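# Yellow block into lunch box's small well, lid flipped

## Task

Set the yellow block flat inside the lunch box's small well with its long side running across the box, leave the lid upside down (underside facing up) somewhere off the box, and finish with neither hand touching anything.

## Robot and tools

Robot: two arms, each ending in a four-digit hand. left_arm carries a left hand and right_arm a right hand; the left hand mirrors the right. Bases (scene frame): left_arm near (-0.003, +0.284, +0.041) m, right_arm near (+0.051, -0.336, +0.031) m, both turned only slightly about z. A two-camera stand is fixed behind the arms. Left-hand limit: the left hand's ring_dip goal is capped at +100.7 degrees; asking for more gives exactly that, and hand_goal shows it.

Scene frame: origin at table-top height, halfway between the nominal bases; +x out over the table, +y toward left_arm, +z up. Image left and right do not match arm names. Reported hand positions and orientations can be a few cm off, more at long reach.

Hand point axes (right hand): +z runs along straight fingers toward the tips, +y points out of the palm face, +x crosses the palm away from the thumb. On the left hand +x points toward the thumb. The palm face sits at y = -0.062 m. Straight fingertips reach about 0.139 m beyond knuckles at z = -0.017 m. A rigid mast sticks out on the palm side near the wrist (x +0.05 to +0.10, z -0.16 to -0.11, out to y = +0.06; x sign flips on the left hand) and can strike objects. Fingertips carry short rubber caps.

execute_actions(actions, cameras). actions is a list of up to 15 actions; each action is a table of 1 to 15 rows, one row per 1/30 s step; a short table repeats its final row to fill 15 steps. Every row has exactly 48 numbers, all in [-1, 1], covering both arms even if one is idle, in this order: left_arm dx, dy, dz, rx, ry, rz; the left hand's 16 hinge numbers; left current_limit; left speed; then the same 24 for right_arm and the right hand.
Arm numbers are offsets, not poses: each row is measured from that arm's Hand target as it stood when the action began (not from the previous row), expressed in the Hand target's own axes. Scale: 1.0 equals 0.6 m for dx, dy, dz and 180 degrees for the rotation; rx, ry, rz form a single rotation vector. All zeros re-requests the current target; a repeated offset keeps moving further. The controller limits commanded orientation to 40 degrees from the measured one per step. The hand often stops short of its target, and the elbow sags under load, so command a little high or send the remaining gap as a further offset. To stop pressing into something, put the target back beyond the hand point.
Hand hinge numbers are absolute goals, each scaled linearly between that hinge's two stops, in this order: index_abd, index_mcp, index_pip, index_dip, middle_abd, middle_mcp, middle_pip, middle_dip, ring_abd, ring_mcp, ring_pip, ring_dip, thumb_cmc, thumb_axl, thumb_mcp, thumb_ipl. Straight positions: _abd 0.00, _mcp -0.75, _pip -0.58, _dip -0.70, thumb_cmc -0.71, thumb_axl -0.68, thumb_mcp -0.23, thumb_ipl -0.17. Toward +1 fingers curl toward the palm, _abd swings a finger away from the thumb, and thumb_cmc brings the thumb round in front of the palm. A 0 is a real goal, so to keep a hand unchanged resend its hand_goal, current_limit and speed. current_limit maps -1..+1 to 0..550 mA (minimum 11 mA); speed sets hinge rate as (speed+1)/2 of 8.5 rad/s. They start at +0.4 and -0.6 and persist until changed. Very low limits may leave a finger unable to rise.
cameras: list of names, ["all"], or [] for none; by default images come only with an empty actions list. Names: cam_head_left, cam_head_right, cam_high, cam_low, cam_left_wrist, cam_right_wrist (each 672x504). An unknown name voids the call.

Results: end_effector_position (m) and end_effector_quat_wxyz in the scene frame; Hand target (the clipped last command that next offsets start from); joint positions, velocities ("within noise" means still) and torques (include arm weight, offset and noisy; numbers 3 and 4 wrap at ±28 N m); step readings of position during motion; per hinge hand_goal, hand_measured (same scale), hand_current_ma (positive pushes toward -1) and hand_state: moving, goal, blocked (stopped short and pressing) or overload (off). A finger grips only while its goal lies past the object's surface. A motor at 495 mA or more accumulates time; after 5 s it shuts off for 10 s. Joint motors heat under load, stretch or unreachable pushes; MOTOR HOT appears at 85 °C and at 100 °C that arm drops and is disabled for 30-60 s. Hand numbers sent while an arm is stopped are discarded.

zoom_image(camera, region): enlarges [x0, y0, x1, y1] pixels (max 504 by 504) of a camera's newest image. read_manual(section) gives licence text only. finished_scene(scene): takes the current scene's number and ends it irreversibly.

Avoid: dropping or releasing moving items, knocking anything off the table, slamming into table or heavy objects, strong pushes, arms or hands touching each other, and gripping hard for long.

Each tool is called after "Call:" by a JSON object that holds its "api" and its "payload", one argument or row to a line.

## Session

Call:
{"api": "execute_actions", "payload": {
  "actions": []
}}

Scene clock: 0.00 s.
left_arm: end_effector_position=(+0.4071, +0.1811, +0.2323) hand_goal=(+0.000, -0.754, -0.576, -0.696, +0.000, -0.754, -0.576, -0.696, +0.000, -0.754, -0.576, -0.696, -0.714, -0.678, -0.226, -0.168) hand_measured=(+0.000, -0.754, -0.576, -0.696, +0.000, -0.754, -0.576, -0.696, +0.000, -0.754, -0.576, -0.696, -0.714, -0.678, -0.226, -0.168) hand_current_ma=(+0, +0, +0, +0, +0, +0, +0, +0, +0, +0, +0, +0, +0, +0, +0, +0) hand_state=(goal, goal, goal, goal, goal, goal, goal, goal, goal, goal, goal, goal, goal, goal, goal, goal) hand_current_limit=0.40 hand_speed=-0.60 end_effector_quat_wxyz=(+0.618, +0.012, +0.695, +0.369) | right_arm: end_effector_position=(+0.3976, -0.3737, +0.1782) hand_goal=(+0.000, -0.754, -0.576, -0.696, +0.000, -0.754, -0.576, -0.696, +0.000, -0.754, -0.576, -0.696, -0.714, -0.678, -0.226, -0.168) hand_measured=(+0.000, -0.754, -0.576, -0.696, +0.000, -0.754, -0.576, -0.696, +0.000, -0.754, -0.576, -0.696, -0.714, -0.678, -0.226, -0.168) hand_current_ma=(+0, +0, +0, +0, +0, +0, +0, +0, +0, +0, +0, +0, +0, +0, +0, +0) hand_state=(goal, goal, goal, goal, goal, goal, goal, goal, goal, goal, goal, goal, goal, goal, goal, goal) hand_current_limit=0.40 hand_speed=-0.60 end_effector_quat_wxyz=(-0.036, +0.627, +0.775, +0.068)
Joint positions: left_arm=[-0.69 1.739 0.641 1.204 -1.232 -0.916] | right_arm=[-0.201 1.05 0.78 -1.306 -0.155 -0.438]
Joint velocities: within noise
Joint torques (N m): no reading
Motor temperatures (°C): left_arm=[28 34 33 27 30 30] | right_arm=[30 33 28 32 27 29]
Heat: left arm: hottest shoulder 34 °C; right arm: hottest shoulder 33 °C.
Hand target: left_arm +0.4122, +0.1770, +0.2437; +0.630, +0.000, +0.689, +0.358 | right_arm +0.4074, -0.3747, +0.1919; -0.021, +0.624, +0.777, +0.078

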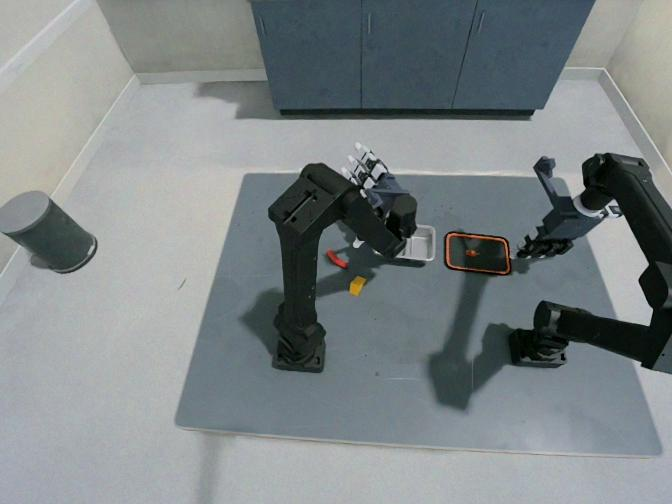

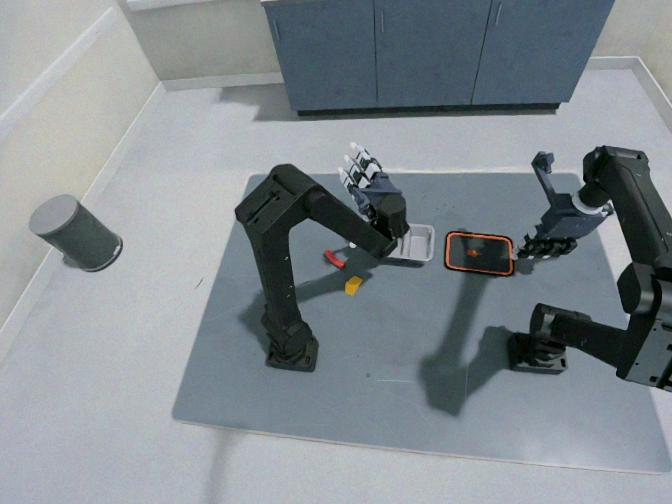

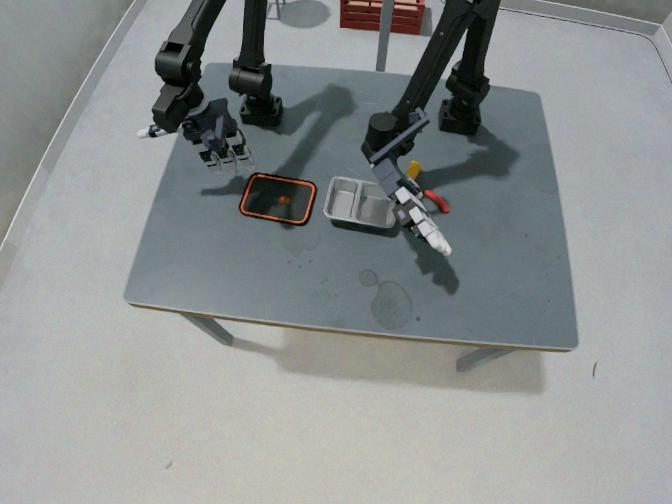

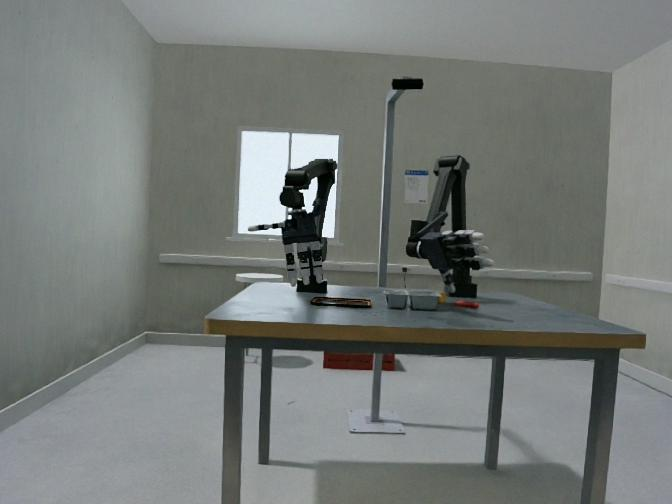

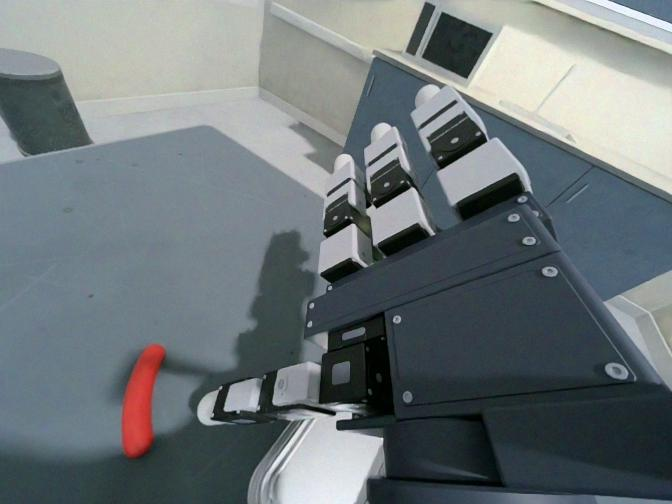

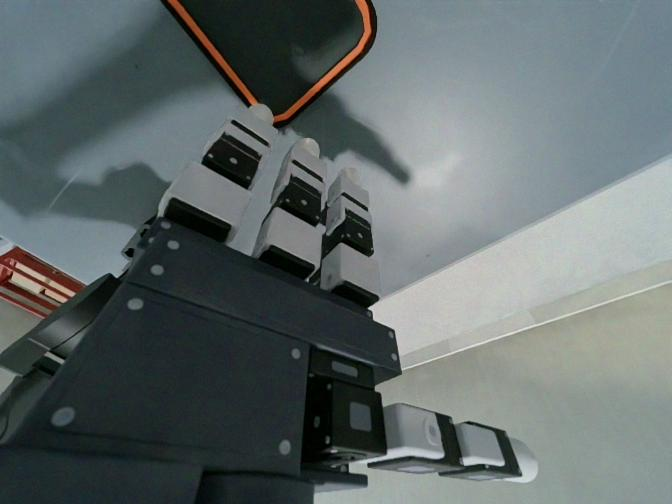

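Call:
{"api": "zoom_image", "payload": {
  "camera": "cam_high",
  "region": [220, 140, 480, 270]
}}

Call:
{"api": "zoom_image", "payload": {
  "camera": "cam_head_left",
  "region": [310, 200, 570, 320]
}}

Call:
{"api": "zoom_image", "payload": {
  "camera": "cam_low",
  "region": [280, 240, 500, 330]
}}

Scaled by 1.938 from the camera's 672x504 image, which has a finer 960x720 frame.

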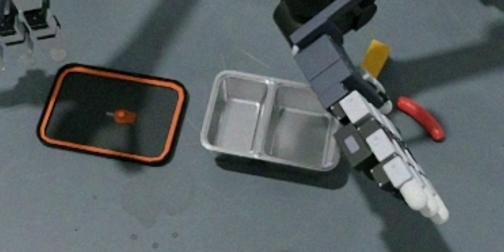

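Scaled by 1.938 from the camera's 672x504 image, which has a finer 960x720 frame.

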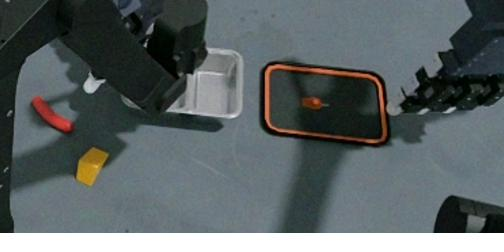

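Scaled by 2.291 from the camera's 672x504 image, which has a finer 960x720 frame.

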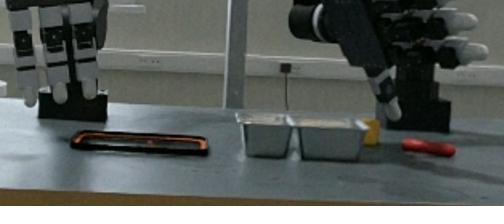

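Call:
{"api": "zoom_image", "payload": {
  "camera": "cam_high",
  "region": [230, 160, 330, 235]
}}

Call:
{"api": "zoom_image", "payload": {
  "camera": "cam_right_wrist",
  "region": [150, 0, 420, 200]
}}

Call:
{"api": "zoom_image", "payload": {
  "camera": "cam_low",
  "region": [295, 285, 395, 325]
}}

Call:
{"api": "zoom_image", "payload": {
  "camera": "cam_head_left",
  "region": [430, 220, 530, 290]
}}

Scaled by 5.040 from the camera's 672x504 image, which has a finer 960x720 frame.

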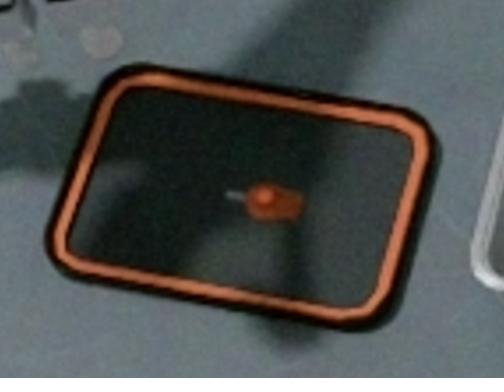

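Scaled by 1.867 from the camera's 672x504 image, which has a finer 960x720 frame.

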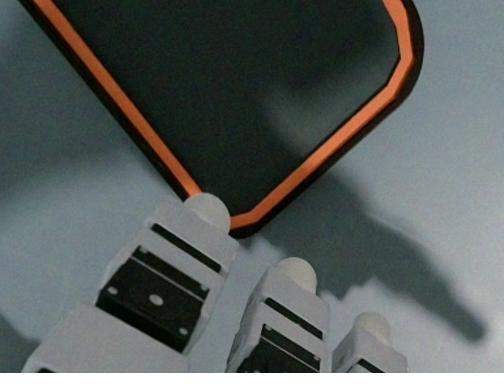

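Scaled by 5.040 from the camera's 672x504 image, which has a finer 960x720 frame.

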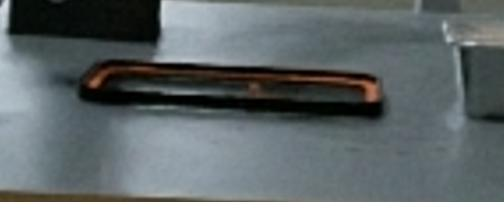

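Scaled by 5.040 from the camera's 672x504 image, which has a finer 960x720 frame.

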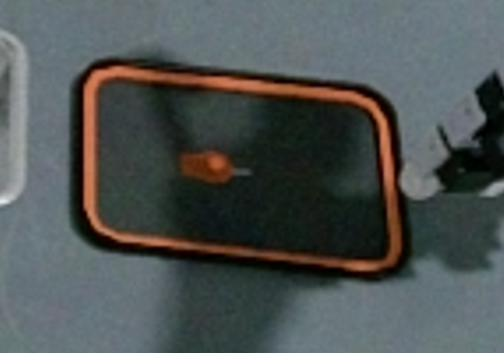

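Call:
{"api": "execute_actions", "payload": {
  "actions": [
    [[-0.043,0.111,-0.01,0.189,0.09,0.05,0,-0.754,-0.576,-0.696,0,-0.754,-0.576,-0.696,0,-0.754,-0.576,-0.696,-0.714,-0.678,-0.226,-0.168,0.4,-0.6,0,0,-0.1,0,0,0,0,-0.754,-0.576,-0.696,0,-0.754,-0.576,-0.696,0,-0.754,-0.576,-0.696,-0.714,-0.678,-0.226,-0.168,0.4,-0.6]]
  ],
  "cameras": []
}}

Scene clock: 32.30 s.
left_arm: end_effector_position=(+0.3696, +0.2124, +0.2669) hand_goal=(+0.000, -0.754, -0.576, -0.696, +0.000, -0.754, -0.576, -0.696, +0.000, -0.754, -0.576, -0.696, -0.714, -0.678, -0.226, -0.168) hand_measured=(-0.004, -0.762, -0.578, -0.696, -0.004, -0.760, -0.578, -0.696, -0.004, -0.762, -0.578, -0.696, -0.722, -0.678, -0.224, -0.168) hand_current_ma=(-1, -6, -1, +0, -1, -5, -1, +0, -1, -6, -1, +0, -6, +0, +0, +0) hand_state=(goal, goal, goal, goal, goal, goal, goal, goal, goal, goal, goal, goal, goal, goal, goal, goal) hand_current_limit=0.40 hand_speed=-0.60 end_effector_quat_wxyz=(+0.455, +0.214, +0.841, +0.199) | right_arm: end_effector_position=(+0.3945, -0.3796, +0.2329) hand_goal=(+0.000, -0.754, -0.576, -0.696, +0.000, -0.754, -0.576, -0.696, +0.000, -0.754, -0.576, -0.696, -0.714, -0.678, -0.226, -0.168) hand_measured=(+0.000, -0.754, -0.576, -0.696, +0.000, -0.754, -0.576, -0.696, +0.000, -0.754, -0.576, -0.696, -0.714, -0.678, -0.224, -0.168) hand_current_ma=(+0, +1, -1, +0, +0, +1, -1, +0, +0, +1, -1, +0, -1, +2, +10, +1) hand_state=(goal, goal, goal, goal, goal, goal, goal, goal, goal, goal, goal, goal, goal, goal, goal, goal) hand_current_limit=0.40 hand_speed=-0.60 end_effector_quat_wxyz=(-0.035, +0.632, +0.771, +0.069)
Joint positions: left_arm=[-0.657 1.013 0.598 -0.307 -0.699 -1.425] | right_arm=[-0.222 1.012 0.902 -1.466 -0.155 -0.448]
Joint torques (N m): left_arm=[1.67 -5.89 10.95 0.59 -0.42 -0.03] | right_arm=[-1.08 -3.55 11.7 -0.47 -0.2 -0.35]
Heat: left arm: hottest shoulder 35 °C; right arm: hottest shoulder 33 °C.
Hand target: left_arm +0.3821, +0.2119, +0.2986; +0.472, +0.187, +0.841, +0.186 | right_arm +0.4035, -0.3836, +0.2511; -0.021, +0.624, +0.777, +0.078
Off the commanded pose: left_arm 0.034 m, 4 deg | right_arm 0.021 m, 2 deg.
Step readings (end_effector_position of left_arm | right_arm):
0: (+0.4071, +0.1811, +0.2323) | (+0.3976, -0.3737, +0.1782)
1: (+0.4161, +0.1769, +0.2338) | (+0.3968, -0.3735, +0.1811)
2: (+0.4205, +0.1736, +0.2351) | (+0.3909, -0.3728, +0.1843)
4: (+0.3998, +0.1866, +0.2438) | (+0.3870, -0.3748, +0.2005)
8: (+0.3739, +0.2129, +0.2952) | (+0.3942, -0.3799, +0.2295)
15: (+0.3723, +0.2083, +0.2955) | (+0.3945, -0.3796, +0.2329)
No camera images: "cameras" was empty.

Call:
{"api": "execute_actions", "payload": {
  "actions": [
    [[0,0,0,0.24,0.07,-0.125,0,-0.754,-0.576,-0.696,0,-0.754,-0.576,-0.696,0,-0.754,-0.576,-0.696,-0.714,-0.678,-0.226,-0.168,0.4,-0.6,0,0,-0.1,0,0,0,0,-0.754,-0.576,-0.696,0,-0.754,-0.576,-0.696,0,-0.754,-0.576,-0.696,-0.714,-0.678,-0.226,-0.168,0.4,-0.6]],
    [[0,0,0,0.24,0.07,-0.125,0,-0.754,-0.576,-0.696,0,-0.754,-0.576,-0.696,0,-0.754,-0.576,-0.696,-0.714,-0.678,-0.226,-0.168,0.4,-0.6,0,0,0,0,0,0,0,-0.754,-0.576,-0.696,0,-0.754,-0.576,-0.696,0,-0.754,-0.576,-0.696,-0.714,-0.678,-0.226,-0.168,0.4,-0.6]]
  ],
  "cameras": ["all"]
}}

Scene clock: 36.17 s.
left_arm: end_effector_position=(+0.3713, +0.2135, +0.2698) hand_goal=(+0.000, -0.754, -0.576, -0.696, +0.000, -0.754, -0.576, -0.696, +0.000, -0.754, -0.576, -0.696, -0.714, -0.678, -0.226, -0.168) hand_measured=(-0.002, -0.746, -0.576, -0.696, -0.002, -0.746, -0.576, -0.696, -0.002, -0.744, -0.576, -0.696, -0.706, -0.678, -0.224, -0.168) hand_current_ma=(-1, +8, +0, +0, -1, +7, +0, +0, -1, +9, +0, +0, +6, +0, +2, +0) hand_state=(goal, goal, goal, goal, goal, goal, goal, goal, goal, goal, goal, goal, goal, goal, goal, goal) hand_current_limit=0.40 hand_speed=-0.60 end_effector_quat_wxyz=(+0.073, +0.069, +0.823, -0.559) | right_arm: end_effector_position=(+0.3937, -0.3924, +0.2930) hand_goal=(+0.000, -0.754, -0.576, -0.696, +0.000, -0.754, -0.576, -0.696, +0.000, -0.754, -0.576, -0.696, -0.714, -0.678, -0.226, -0.168) hand_measured=(+0.000, -0.754, -0.576, -0.696, +0.000, -0.754, -0.576, -0.696, +0.000, -0.754, -0.576, -0.696, -0.714, -0.678, -0.222, -0.168) hand_current_ma=(+0, +0, -1, +0, +0, +0, -1, +0, +0, +0, -1, +0, -1, +2, +13, +1) hand_state=(goal, goal, goal, goal, goal, goal, goal, goal, goal, goal, goal, goal, goal, goal, goal, goal) hand_current_limit=0.40 hand_speed=-0.60 end_effector_quat_wxyz=(-0.034, +0.635, +0.769, +0.070)
Joint positions: left_arm=[0.181 1.394 1.21 -1.666 1.181 -1.057] | right_arm=[-0.268 1.013 1.06 -1.627 -0.155 -0.487]
Joint torques (N m): left_arm=[-0.32 -10.4 10.07 -1.28 0.87 0.07] | right_arm=[-0.97 -3.96 11.55 -0.49 -0.23 -0.35]
Heat: left arm: hottest shoulder 35 °C; right arm: hottest shoulder 33 °C.
Hand target: left_arm +0.3821, +0.2119, +0.2986; +0.080, +0.106, +0.815, -0.564 | right_arm +0.3997, -0.3925, +0.3104; -0.021, +0.624, +0.777, +0.078
Off the commanded pose: left_arm 0.031 m, 4 deg | right_arm 0.018 m, 2 deg.
joint sent to its limit (left arm) — joint 4 (wrist pitch), lower limit. The joint targets are off in position and orientation.
Step readings (end_effector_position of left_arm | right_arm):
0: (+0.3695, +0.2124, +0.2668) | (+0.3945, -0.3796, +0.2329)
1: (+0.3721, +0.2038, +0.2541) | (+0.3945, -0.3797, +0.2370)
2: (+0.3687, +0.1848, +0.2310) | (+0.3884, -0.3798, +0.2408)
4: (+0.3478, +0.1717, +0.2223) | (+0.3859, -0.3840, +0.2599)
8: (+0.3652, +0.2136, +0.2752) | (+0.3944, -0.3925, +0.2912)
15: (+0.3804, +0.2212, +0.2815) | (+0.3937, -0.3927, +0.2929)
16: (+0.3740, +0.2103, +0.2766) | (+0.3937, -0.3927, +0.2929)
17: (+0.3577, +0.1801, +0.2767) | (+0.3937, -0.3927, +0.2929)
19: (+0.3491, +0.1691, +0.2948) | (+0.3937, -0.3925, +0.2929)
23: (+0.3760, +0.2208, +0.2844) | (+0.3937, -0.3925, +0.2929)
30: (+0.3631, +0.2155, +0.2570) | (+0.3937, -0.3925, +0.2929)

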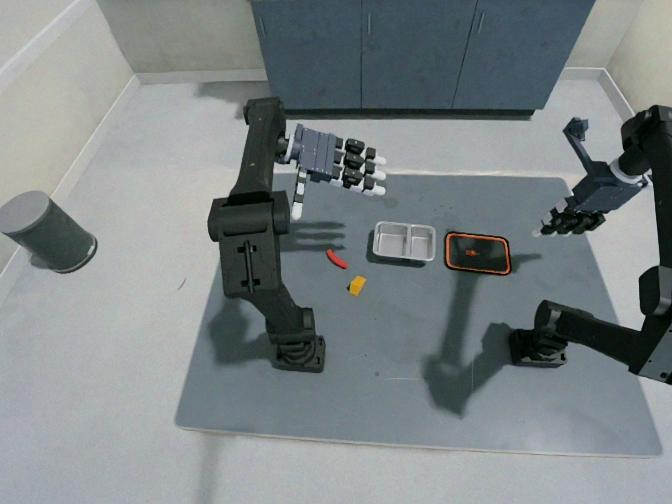

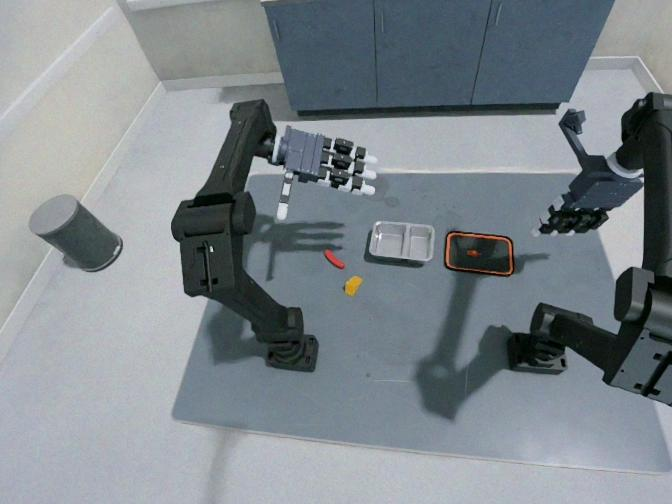

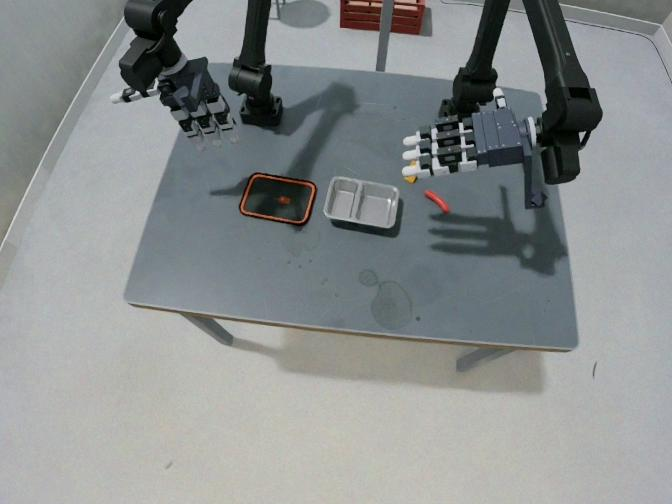

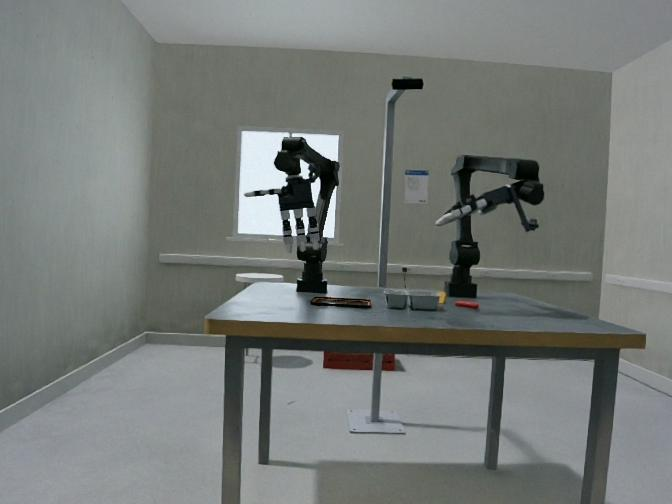

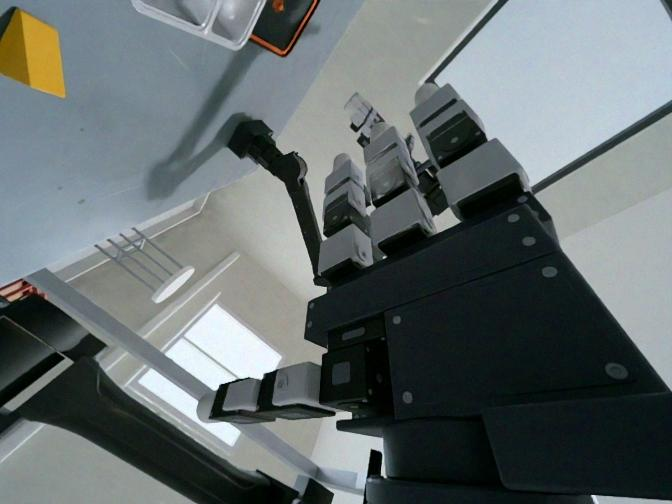

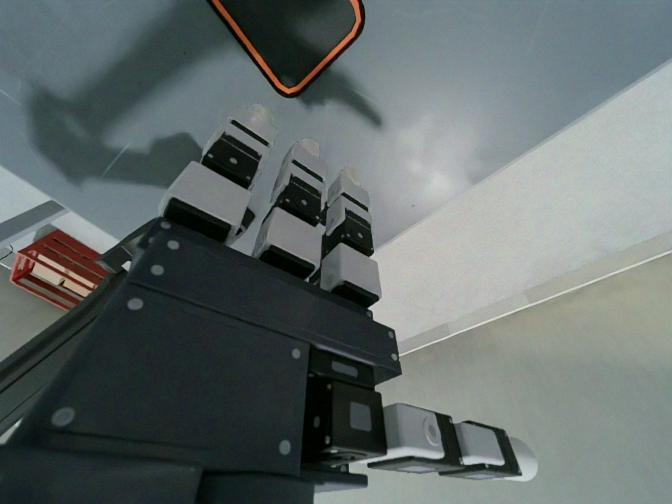

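Call:
{"api": "zoom_image", "payload": {
  "camera": "cam_head_left",
  "region": [320, 210, 520, 310]
}}

Call:
{"api": "zoom_image", "payload": {
  "camera": "cam_high",
  "region": [230, 140, 470, 260]
}}

Call:
{"api": "zoom_image", "payload": {
  "camera": "cam_left_wrist",
  "region": [0, 0, 320, 200]
}}

Call:
{"api": "zoom_image", "payload": {
  "camera": "cam_head_right",
  "region": [320, 210, 520, 310]
}}

Call:
{"api": "zoom_image", "payload": {
  "camera": "cam_low",
  "region": [300, 270, 500, 330]
}}

Scaled by 2.520 from the camera's 672x504 image, which has a finer 960x720 frame.

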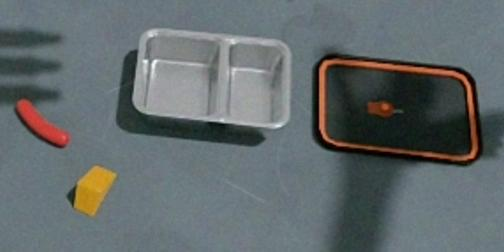

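Scaled by 2.100 from the camera's 672x504 image, which has a finer 960x720 frame.

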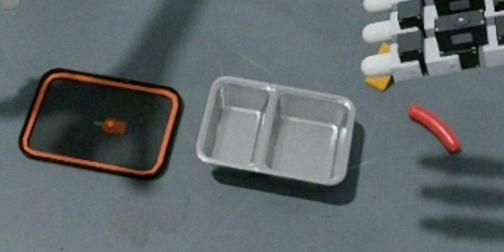

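Scaled by 1.575 from the camera's 672x504 image, which has a finer 960x720 frame.

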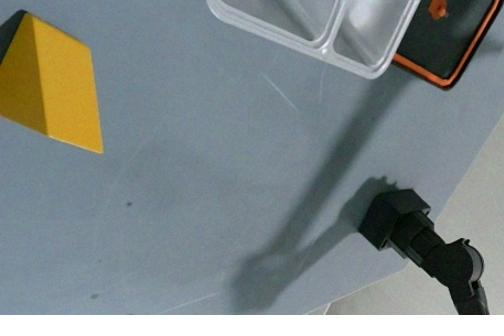

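Scaled by 2.520 from the camera's 672x504 image, which has a finer 960x720 frame.

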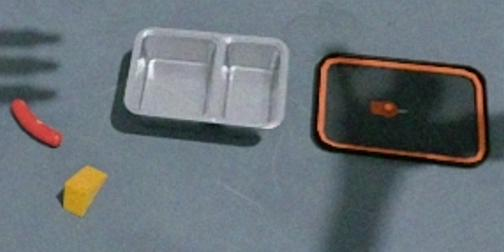

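Scaled by 2.520 from the camera's 672x504 image, which has a finer 960x720 frame.

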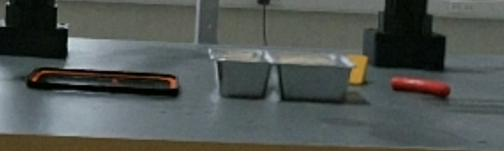

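Call:
{"api": "zoom_image", "payload": {
  "camera": "cam_head_left",
  "region": [340, 268, 376, 304]
}}

Call:
{"api": "zoom_image", "payload": {
  "camera": "cam_head_right",
  "region": [336, 268, 372, 304]
}}

Call:
{"api": "zoom_image", "payload": {
  "camera": "cam_low",
  "region": [430, 285, 460, 307]
}}

Call:
{"api": "zoom_image", "payload": {
  "camera": "cam_left_wrist",
  "region": [0, 0, 90, 110]
}}

Scaled by 14.000 from the camera's 672x504 image, which has a finer 960x720 frame.

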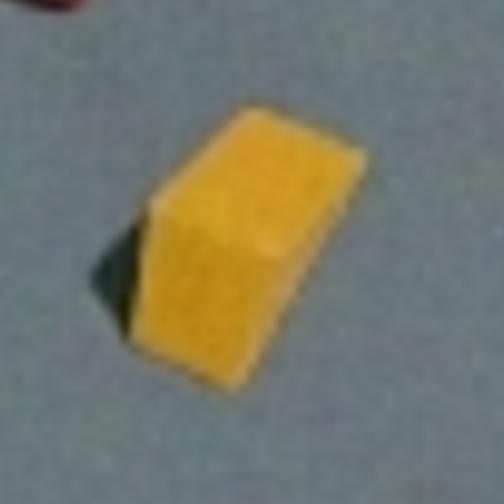

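Scaled by 14.000 from the camera's 672x504 image, which has a finer 960x720 frame.

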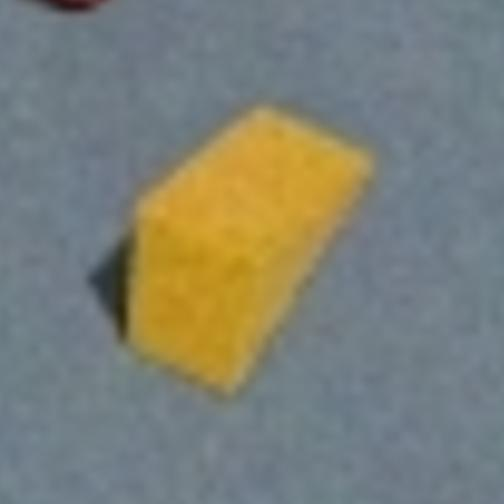

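Scaled by 16.800 from the camera's 672x504 image, which has a finer 960x720 frame.

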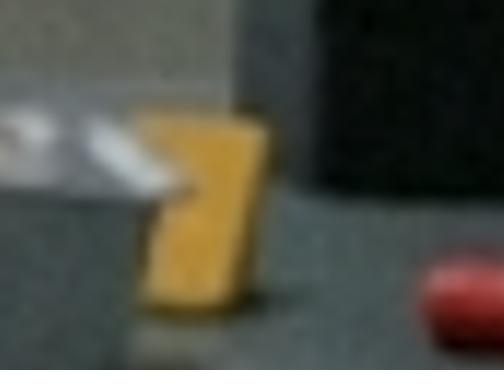

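Scaled by 4.582 from the camera's 672x504 image, which has a finer 960x720 frame.

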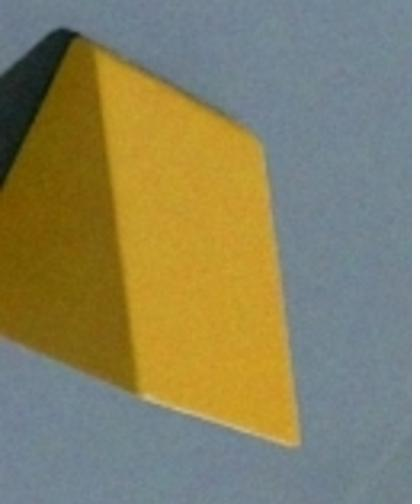

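Call:
{"api": "execute_actions", "payload": {
  "actions": [
    [[0.158,0.029,0.12,0,0,0,0,-0.754,-0.576,-0.696,0,-0.754,-0.576,-0.696,0,-0.754,-0.576,-0.696,-0.714,-0.678,-0.226,-0.168,0.4,-0.6,0.16,0.035,0.025,0,0,0,0,-0.754,-0.576,-0.696,0,-0.754,-0.576,-0.696,0,-0.754,-0.576,-0.696,-0.714,-0.678,-0.226,-0.168,0.4,-0.6]],
    [[0.158,0.029,0.12,0,0,0,0,-0.754,-0.576,-0.696,0,-0.754,-0.576,-0.696,0,-0.754,-0.576,-0.696,-0.714,-0.678,-0.226,-0.168,0.4,-0.6,0,0,0,0,0,0,0,-0.754,-0.576,-0.696,0,-0.754,-0.576,-0.696,0,-0.754,-0.576,-0.696,-0.714,-0.678,-0.226,-0.168,0.4,-0.6]]
  ],
  "cameras": ["cam_head_left","cam_high","cam_left_wrist","cam_right_wrist"]
}}

Scene clock: 51.63 s.
left_arm: end_effector_position=(+0.2081, +0.1101, +0.1657) hand_goal=(+0.000, -0.754, -0.576, -0.696, +0.000, -0.754, -0.576, -0.696, +0.000, -0.754, -0.576, -0.696, -0.714, -0.678, -0.226, -0.168) hand_measured=(+0.000, -0.742, -0.574, -0.696, +0.000, -0.744, -0.574, -0.696, +0.000, -0.742, -0.574, -0.696, -0.704, -0.678, -0.226, -0.168) hand_current_ma=(+0, +12, +0, +0, +0, +9, +0, +0, +0, +12, +0, +0, +10, +0, +0, +0) hand_state=(goal, goal, goal, goal, goal, goal, goal, goal, goal, goal, goal, goal, goal, goal, goal, goal) hand_current_limit=0.40 hand_speed=-0.60 end_effector_quat_wxyz=(+0.066, +0.100, +0.817, -0.564) | right_arm: end_effector_position=(+0.3908, -0.2882, +0.2996) hand_goal=(+0.000, -0.754, -0.576, -0.696, +0.000, -0.754, -0.576, -0.696, +0.000, -0.754, -0.576, -0.696, -0.714, -0.678, -0.226, -0.168) hand_measured=(-0.002, -0.752, -0.576, -0.696, +0.000, -0.752, -0.576, -0.696, +0.000, -0.754, -0.576, -0.696, -0.714, -0.678, -0.222, -0.168) hand_current_ma=(-2, +4, -1, +0, -2, +3, -1, +0, -2, +2, -1, +0, +0, +2, +14, +1) hand_state=(goal, goal, goal, goal, goal, goal, goal, goal, goal, goal, goal, goal, goal, goal, goal, goal) hand_current_limit=0.40 hand_speed=-0.60 end_effector_quat_wxyz=(-0.036, +0.611, +0.788, +0.065)
Joint positions: left_arm=[-0.173 0.852 0.518 -0.771 1.163 -1.833] | right_arm=[0.123 0.975 1.055 -1.614 -0.144 -0.154]
Joint torques (N m): left_arm=[-0.56 -2.84 6.35 1.66 0.75 -0.15] | right_arm=[-0.97 -3.43 10 0.96 0.1 0.1]
Motor temperatures (°C): left_arm=[28 35 37 27 30 29] | right_arm=[29 33 34 32 27 29]
Heat: left arm: hottest elbow 37 °C; right arm: hottest elbow 34 °C.
Hand target: left_arm +0.2099, +0.1046, +0.1693; +0.080, +0.106, +0.815, -0.564 | right_arm +0.4000, -0.2931, +0.3101; -0.021, +0.624, +0.777, +0.078
Off the commanded pose: left_arm 0.007 m, 2 deg | right_arm 0.015 m, 3 deg.
Step readings (end_effector_position of left_arm | right_arm):
0: (+0.3714, +0.2135, +0.2698) | (+0.3937, -0.3924, +0.2930)
1: (+0.3689, +0.2094, +0.2653) | (+0.3944, -0.3878, +0.2935)
2: (+0.3592, +0.2014, +0.2565) | (+0.3972, -0.3732, +0.2943)
4: (+0.3135, +0.1828, +0.2297) | (+0.3979, -0.3182, +0.2986)
8: (+0.2833, +0.1571, +0.2206) | (+0.3890, -0.2695, +0.3017)
15: (+0.2906, +0.1562, +0.2282) | (+0.3908, -0.2863, +0.2999)
16: (+0.2897, +0.1523, +0.2232) | (+0.3908, -0.2866, +0.2998)
17: (+0.2820, +0.1451, +0.2133) | (+0.3908, -0.2870, +0.2998)
19: (+0.2343, +0.1282, +0.1791) | (+0.3908, -0.2874, +0.2997)
23: (+0.1943, +0.1089, +0.1525) | (+0.3908, -0.2879, +0.2996)
30: (+0.2174, +0.1098, +0.1684) | (+0.3908, -0.2882, +0.2996)
Images, in order (width x height): cam_head_left 672x504, cam_high 672x504, cam_left_wrist 672x504, cam_right_wrist 672x504.

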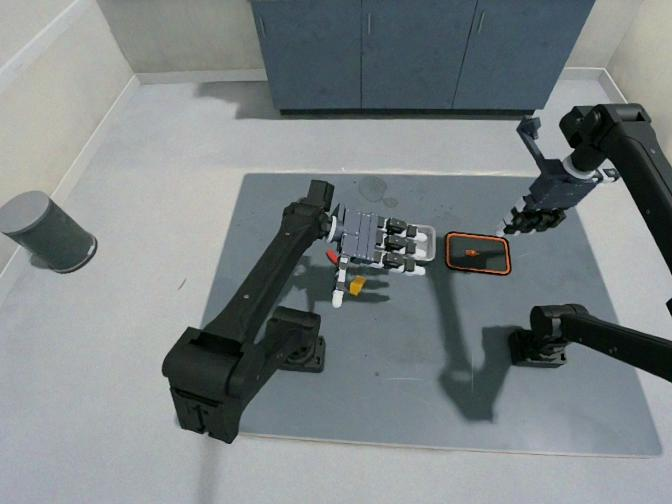

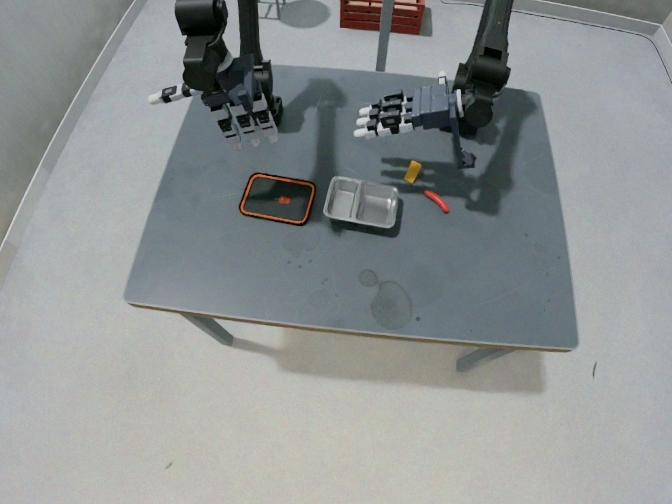

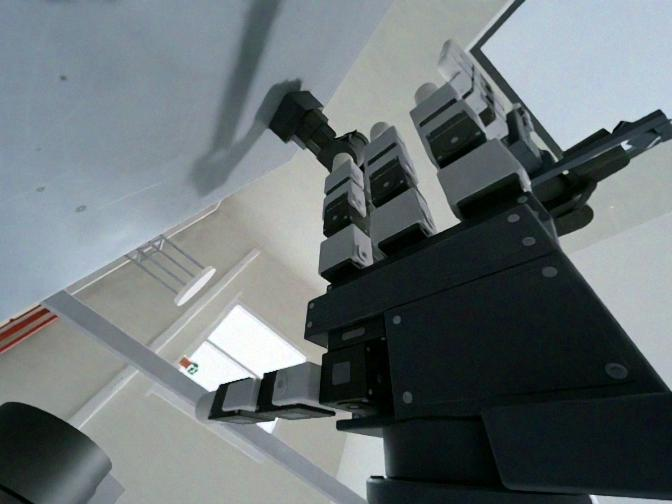

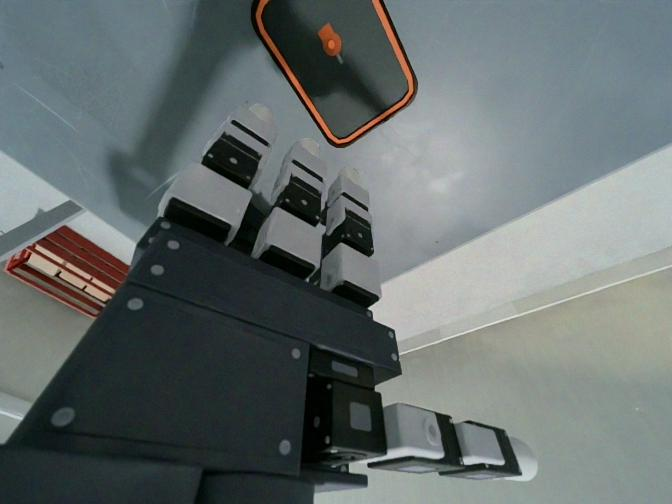

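Call:
{"api": "zoom_image", "payload": {
  "camera": "cam_right_wrist",
  "region": [230, 0, 440, 160]
}}

Call:
{"api": "zoom_image", "payload": {
  "camera": "cam_high",
  "region": [385, 145, 465, 225]
}}

Call:
{"api": "zoom_image", "payload": {
  "camera": "cam_head_left",
  "region": [320, 200, 440, 320]
}}

Scaled by 2.400 from the camera's 672x504 image, which has a finer 960x720 frame.

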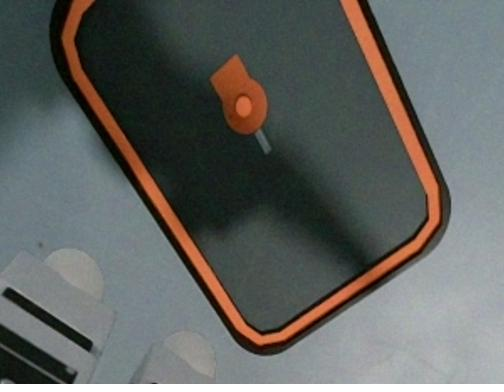

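Scaled by 6.300 from the camera's 672x504 image, which has a finer 960x720 frame.

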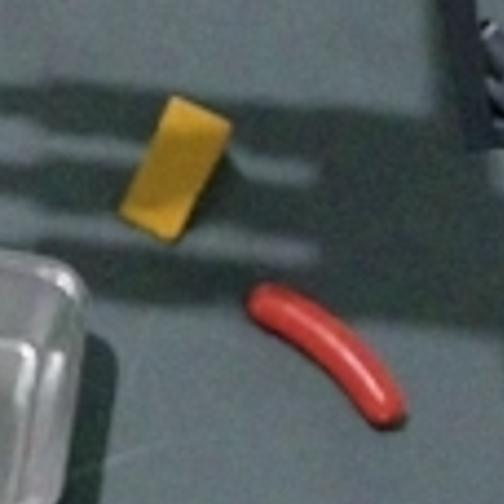

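Scaled by 4.200 from the camera's 672x504 image, which has a finer 960x720 frame.

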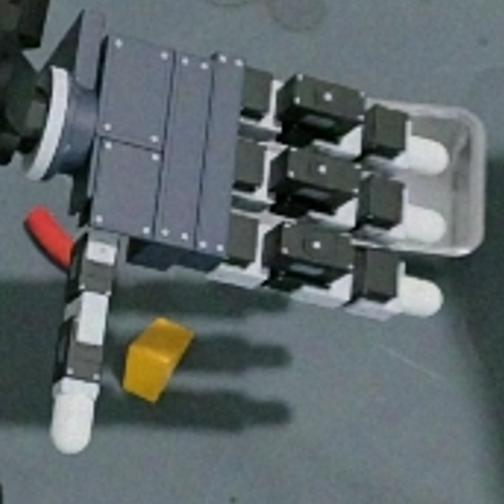

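Call:
{"api": "execute_actions", "payload": {
  "actions": [
    [[-0.155,0.055,-0.11,0,0,0,0,-0.754,-0.576,-0.696,0,-0.754,-0.576,-0.696,0,-0.754,-0.576,-0.696,-0.714,-0.678,-0.226,-0.168,0.4,-0.6,0,0,0,0,0,0,0,-0.754,-0.576,-0.696,0,-0.754,-0.576,-0.696,0,-0.754,-0.576,-0.696,-0.714,-0.678,-0.226,-0.168,0.4,-0.6]]
  ],
  "cameras": ["cam_left_wrist"]
}}

Call:
{"api": "zoom_image", "payload": {
  "camera": "cam_left_wrist",
  "region": [0, 0, 300, 225]
}}

Scene clock: 57.27 s.
left_arm: end_effector_position=(+0.2893, +0.1756, +0.1637) hand_goal=(+0.000, -0.754, -0.576, -0.696, +0.000, -0.754, -0.576, -0.696, +0.000, -0.754, -0.576, -0.696, -0.714, -0.678, -0.226, -0.168) hand_measured=(-0.002, -0.744, -0.574, -0.696, -0.002, -0.744, -0.574, -0.696, -0.002, -0.744, -0.574, -0.696, -0.702, -0.678, -0.224, -0.168) hand_current_ma=(+0, +10, +0, +0, +0, +8, +0, +0, +0, +11, +0, +0, +11, +0, +1, +0) hand_state=(goal, goal, goal, goal, goal, goal, goal, goal, goal, goal, goal, goal, goal, goal, goal, goal) hand_current_limit=0.40 hand_speed=-0.60 end_effector_quat_wxyz=(+0.070, +0.081, +0.823, -0.558) | right_arm: end_effector_position=(+0.3908, -0.2883, +0.2996) hand_goal=(+0.000, -0.754, -0.576, -0.696, +0.000, -0.754, -0.576, -0.696, +0.000, -0.754, -0.576, -0.696, -0.714, -0.678, -0.226, -0.168) hand_measured=(-0.002, -0.752, -0.576, -0.696, +0.000, -0.752, -0.576, -0.696, +0.000, -0.754, -0.576, -0.696, -0.714, -0.678, -0.222, -0.168) hand_current_ma=(-2, +4, -1, +0, -2, +3, -1, +0, -2, +2, -1, +0, +0, +2, +14, +1) hand_state=(goal, goal, goal, goal, goal, goal, goal, goal, goal, goal, goal, goal, goal, goal, goal, goal) hand_current_limit=0.40 hand_speed=-0.60 end_effector_quat_wxyz=(-0.036, +0.611, +0.788, +0.065)
Joint positions: left_arm=[0.095 1.228 0.772 -1.232 1.192 -1.223] | right_arm=[0.123 0.975 1.055 -1.614 -0.144 -0.152]
Joint torques (N m): left_arm=[-0.26 -5.77 9.65 -0.92 1.47 0.07] | right_arm=[-0.91 -3.43 10.02 0.96 0.1 0.1]
Heat: left arm: hottest elbow 37 °C; right arm: hottest elbow 35 °C.
Hand target: left_arm +0.3076, +0.1701, +0.1860; +0.080, +0.106, +0.815, -0.564 | right_arm +0.4000, -0.2931, +0.3101; -0.021, +0.624, +0.777, +0.078
Off the commanded pose: left_arm 0.029 m, 3 deg | right_arm 0.015 m, 3 deg.
Step readings (end_effector_position of left_arm | right_arm):
0: (+0.2081, +0.1101, +0.1657) | (+0.3908, -0.2882, +0.2996)
1: (+0.2106, +0.1129, +0.1673) | (+0.3908, -0.2882, +0.2996)
2: (+0.2171, +0.1206, +0.1692) | (+0.3908, -0.2883, +0.2996)
4: (+0.2509, +0.1518, +0.1681) | (+0.3908, -0.2883, +0.2996)
8: (+0.2921, +0.1769, +0.1638) | (+0.3908, -0.2883, +0.2996)
15: (+0.2806, +0.1756, +0.1601) | (+0.3908, -0.2883, +0.2996)
Images, in order (width x height): cam_left_wrist 672x504.

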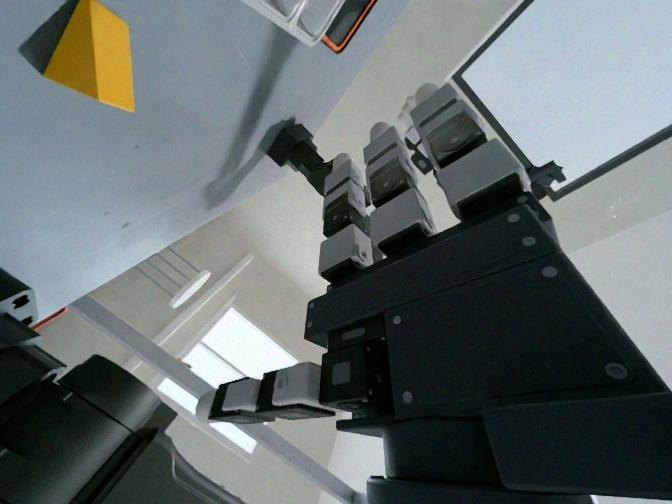

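Scaled by 1.680 from the camera's 672x504 image, which has a finer 960x720 frame.

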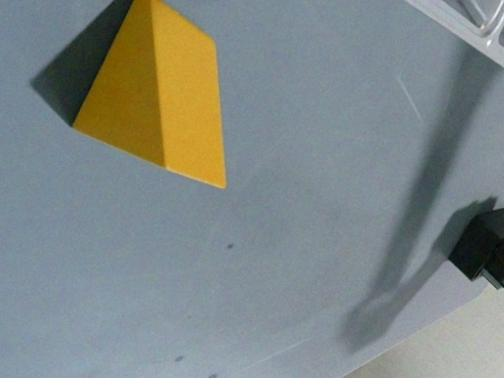

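Call:
{"api": "execute_actions", "payload": {
  "actions": [
    [[0.08,0.048,0.0955,0,0,0,0,-0.754,-0.576,-0.696,0,-0.754,-0.576,-0.696,0,-0.754,-0.576,-0.696,0.357,-0.678,0.112,-0.168,0.4,-0.6,0,0,0,0,0,0,0,-0.754,-0.576,-0.696,0,-0.754,-0.576,-0.696,0,-0.754,-0.576,-0.696,-0.714,-0.678,-0.226,-0.168,0.4,-0.6]]
  ],
  "cameras": ["cam_left_wrist","cam_head_left","cam_high"]
}}

Call:
{"api": "zoom_image", "payload": {
  "camera": "cam_left_wrist",
  "region": [0, 0, 300, 225]
}}

Call:
{"api": "zoom_image", "payload": {
  "camera": "cam_high",
  "region": [360, 120, 500, 225]
}}

Scene clock: 71.27 s.
left_arm: end_effector_position=(+0.2654, +0.1306, +0.1243) hand_goal=(+0.000, -0.754, -0.576, -0.696, +0.000, -0.754, -0.576, -0.696, +0.000, -0.754, -0.576, -0.696, +0.356, -0.678, +0.112, -0.168) hand_measured=(+0.000, -0.744, -0.574, -0.696, +0.000, -0.746, -0.574, -0.696, +0.000, -0.744, -0.574, -0.696, +0.354, -0.678, +0.110, -0.168) hand_current_ma=(+0, +9, +0, +0, +0, +8, +0, +0, +0, +10, +0, +0, -1, +0, -1, +0) hand_state=(goal, goal, goal, goal, goal, goal, goal, goal, goal, goal, goal, goal, goal, goal, goal, goal) hand_current_limit=0.40 hand_speed=-0.60 end_effector_quat_wxyz=(+0.067, +0.102, +0.816, -0.565) | right_arm: end_effector_position=(+0.3908, -0.2883, +0.2996) hand_goal=(+0.000, -0.754, -0.576, -0.696, +0.000, -0.754, -0.576, -0.696, +0.000, -0.754, -0.576, -0.696, -0.714, -0.678, -0.226, -0.168) hand_measured=(-0.002, -0.752, -0.576, -0.696, +0.000, -0.752, -0.576, -0.696, +0.000, -0.754, -0.576, -0.696, -0.714, -0.678, -0.222, -0.168) hand_current_ma=(-2, +4, -1, +0, -2, +3, -1, +0, -2, +2, -1, +0, +0, +2, +14, +1) hand_state=(goal, goal, goal, goal, goal, goal, goal, goal, goal, goal, goal, goal, goal, goal, goal, goal) hand_current_limit=0.40 hand_speed=-0.60 end_effector_quat_wxyz=(-0.036, +0.611, +0.788, +0.065)
Joint positions: left_arm=[-0.057 1.168 0.599 -0.81 1.204 -1.534] | right_arm=[0.123 0.975 1.055 -1.614 -0.144 -0.152]
Joint torques (N m): left_arm=[0.21 -6.3 5.19 1.2 0.84 -0.09] | right_arm=[-0.79 -3.49 10.02 0.95 0.08 0.11]
Heat: left arm: hottest elbow 40 °C; right arm: hottest elbow 35 °C.
Hand target: left_arm +0.2694, +0.1302, +0.1279; +0.080, +0.106, +0.815, -0.564 | right_arm +0.4000, -0.2931, +0.3101; -0.021, +0.624, +0.777, +0.078
Off the commanded pose: left_arm 0.005 m, 2 deg | right_arm 0.015 m, 3 deg.
Step readings (end_effector_position of left_arm | right_arm):
0: (+0.2894, +0.1756, +0.1637) | (+0.3908, -0.2883, +0.2996)
1: (+0.2888, +0.1719, +0.1609) | (+0.3908, -0.2883, +0.2996)
2: (+0.2903, +0.1645, +0.1551) | (+0.3908, -0.2883, +0.2996)
4: (+0.2738, +0.1495, +0.1346) | (+0.3908, -0.2883, +0.2996)
8: (+0.2576, +0.1307, +0.1156) | (+0.3908, -0.2883, +0.2996)
15: (+0.2670, +0.1307, +0.1233) | (+0.3908, -0.2883, +0.2996)
Images, in order (width x height): cam_head_left 672x504, cam_high 672x504, cam_left_wrist 672x504.

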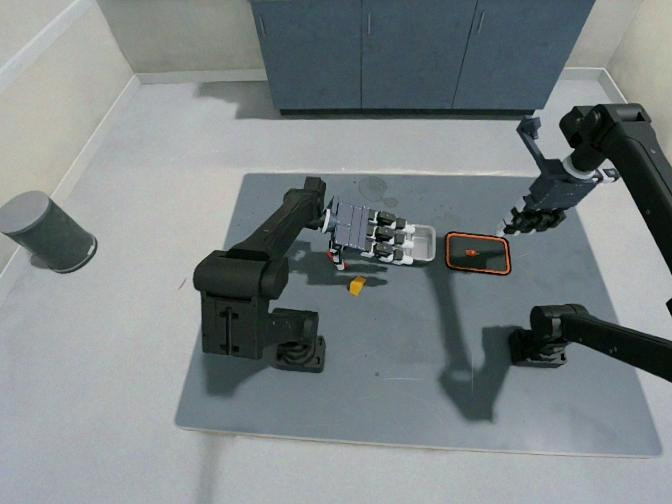

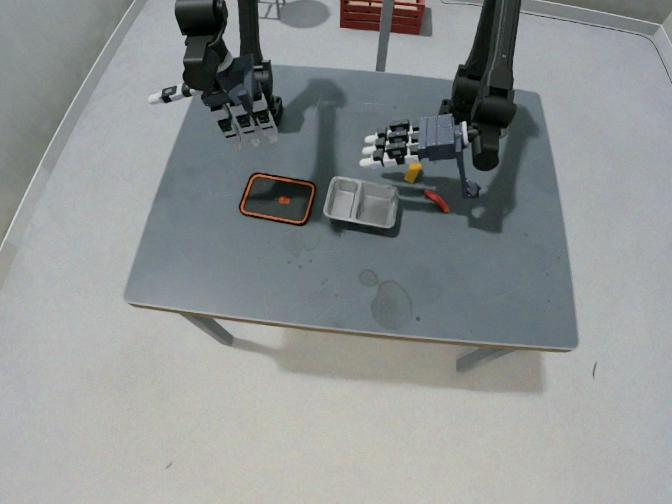

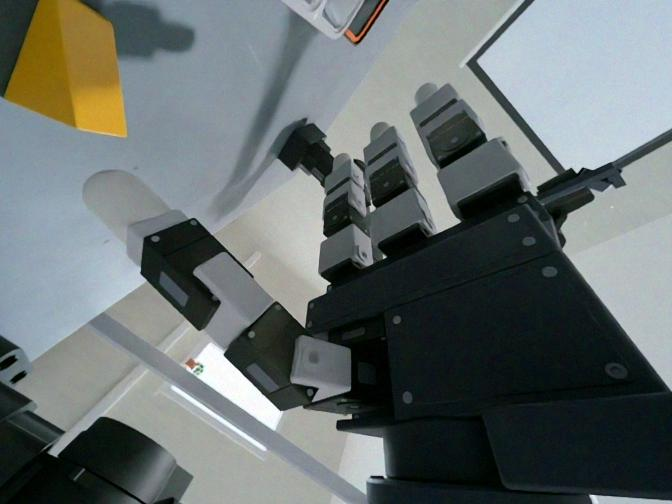

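Scaled by 1.680 from the camera's 672x504 image, which has a finer 960x720 frame.

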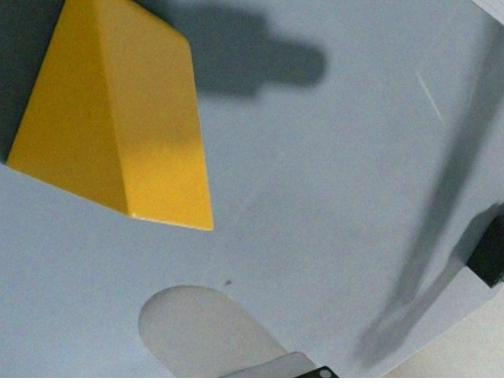

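Scaled by 3.600 from the camera's 672x504 image, which has a finer 960x720 frame.

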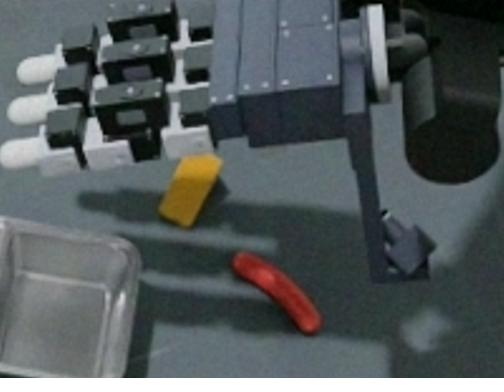

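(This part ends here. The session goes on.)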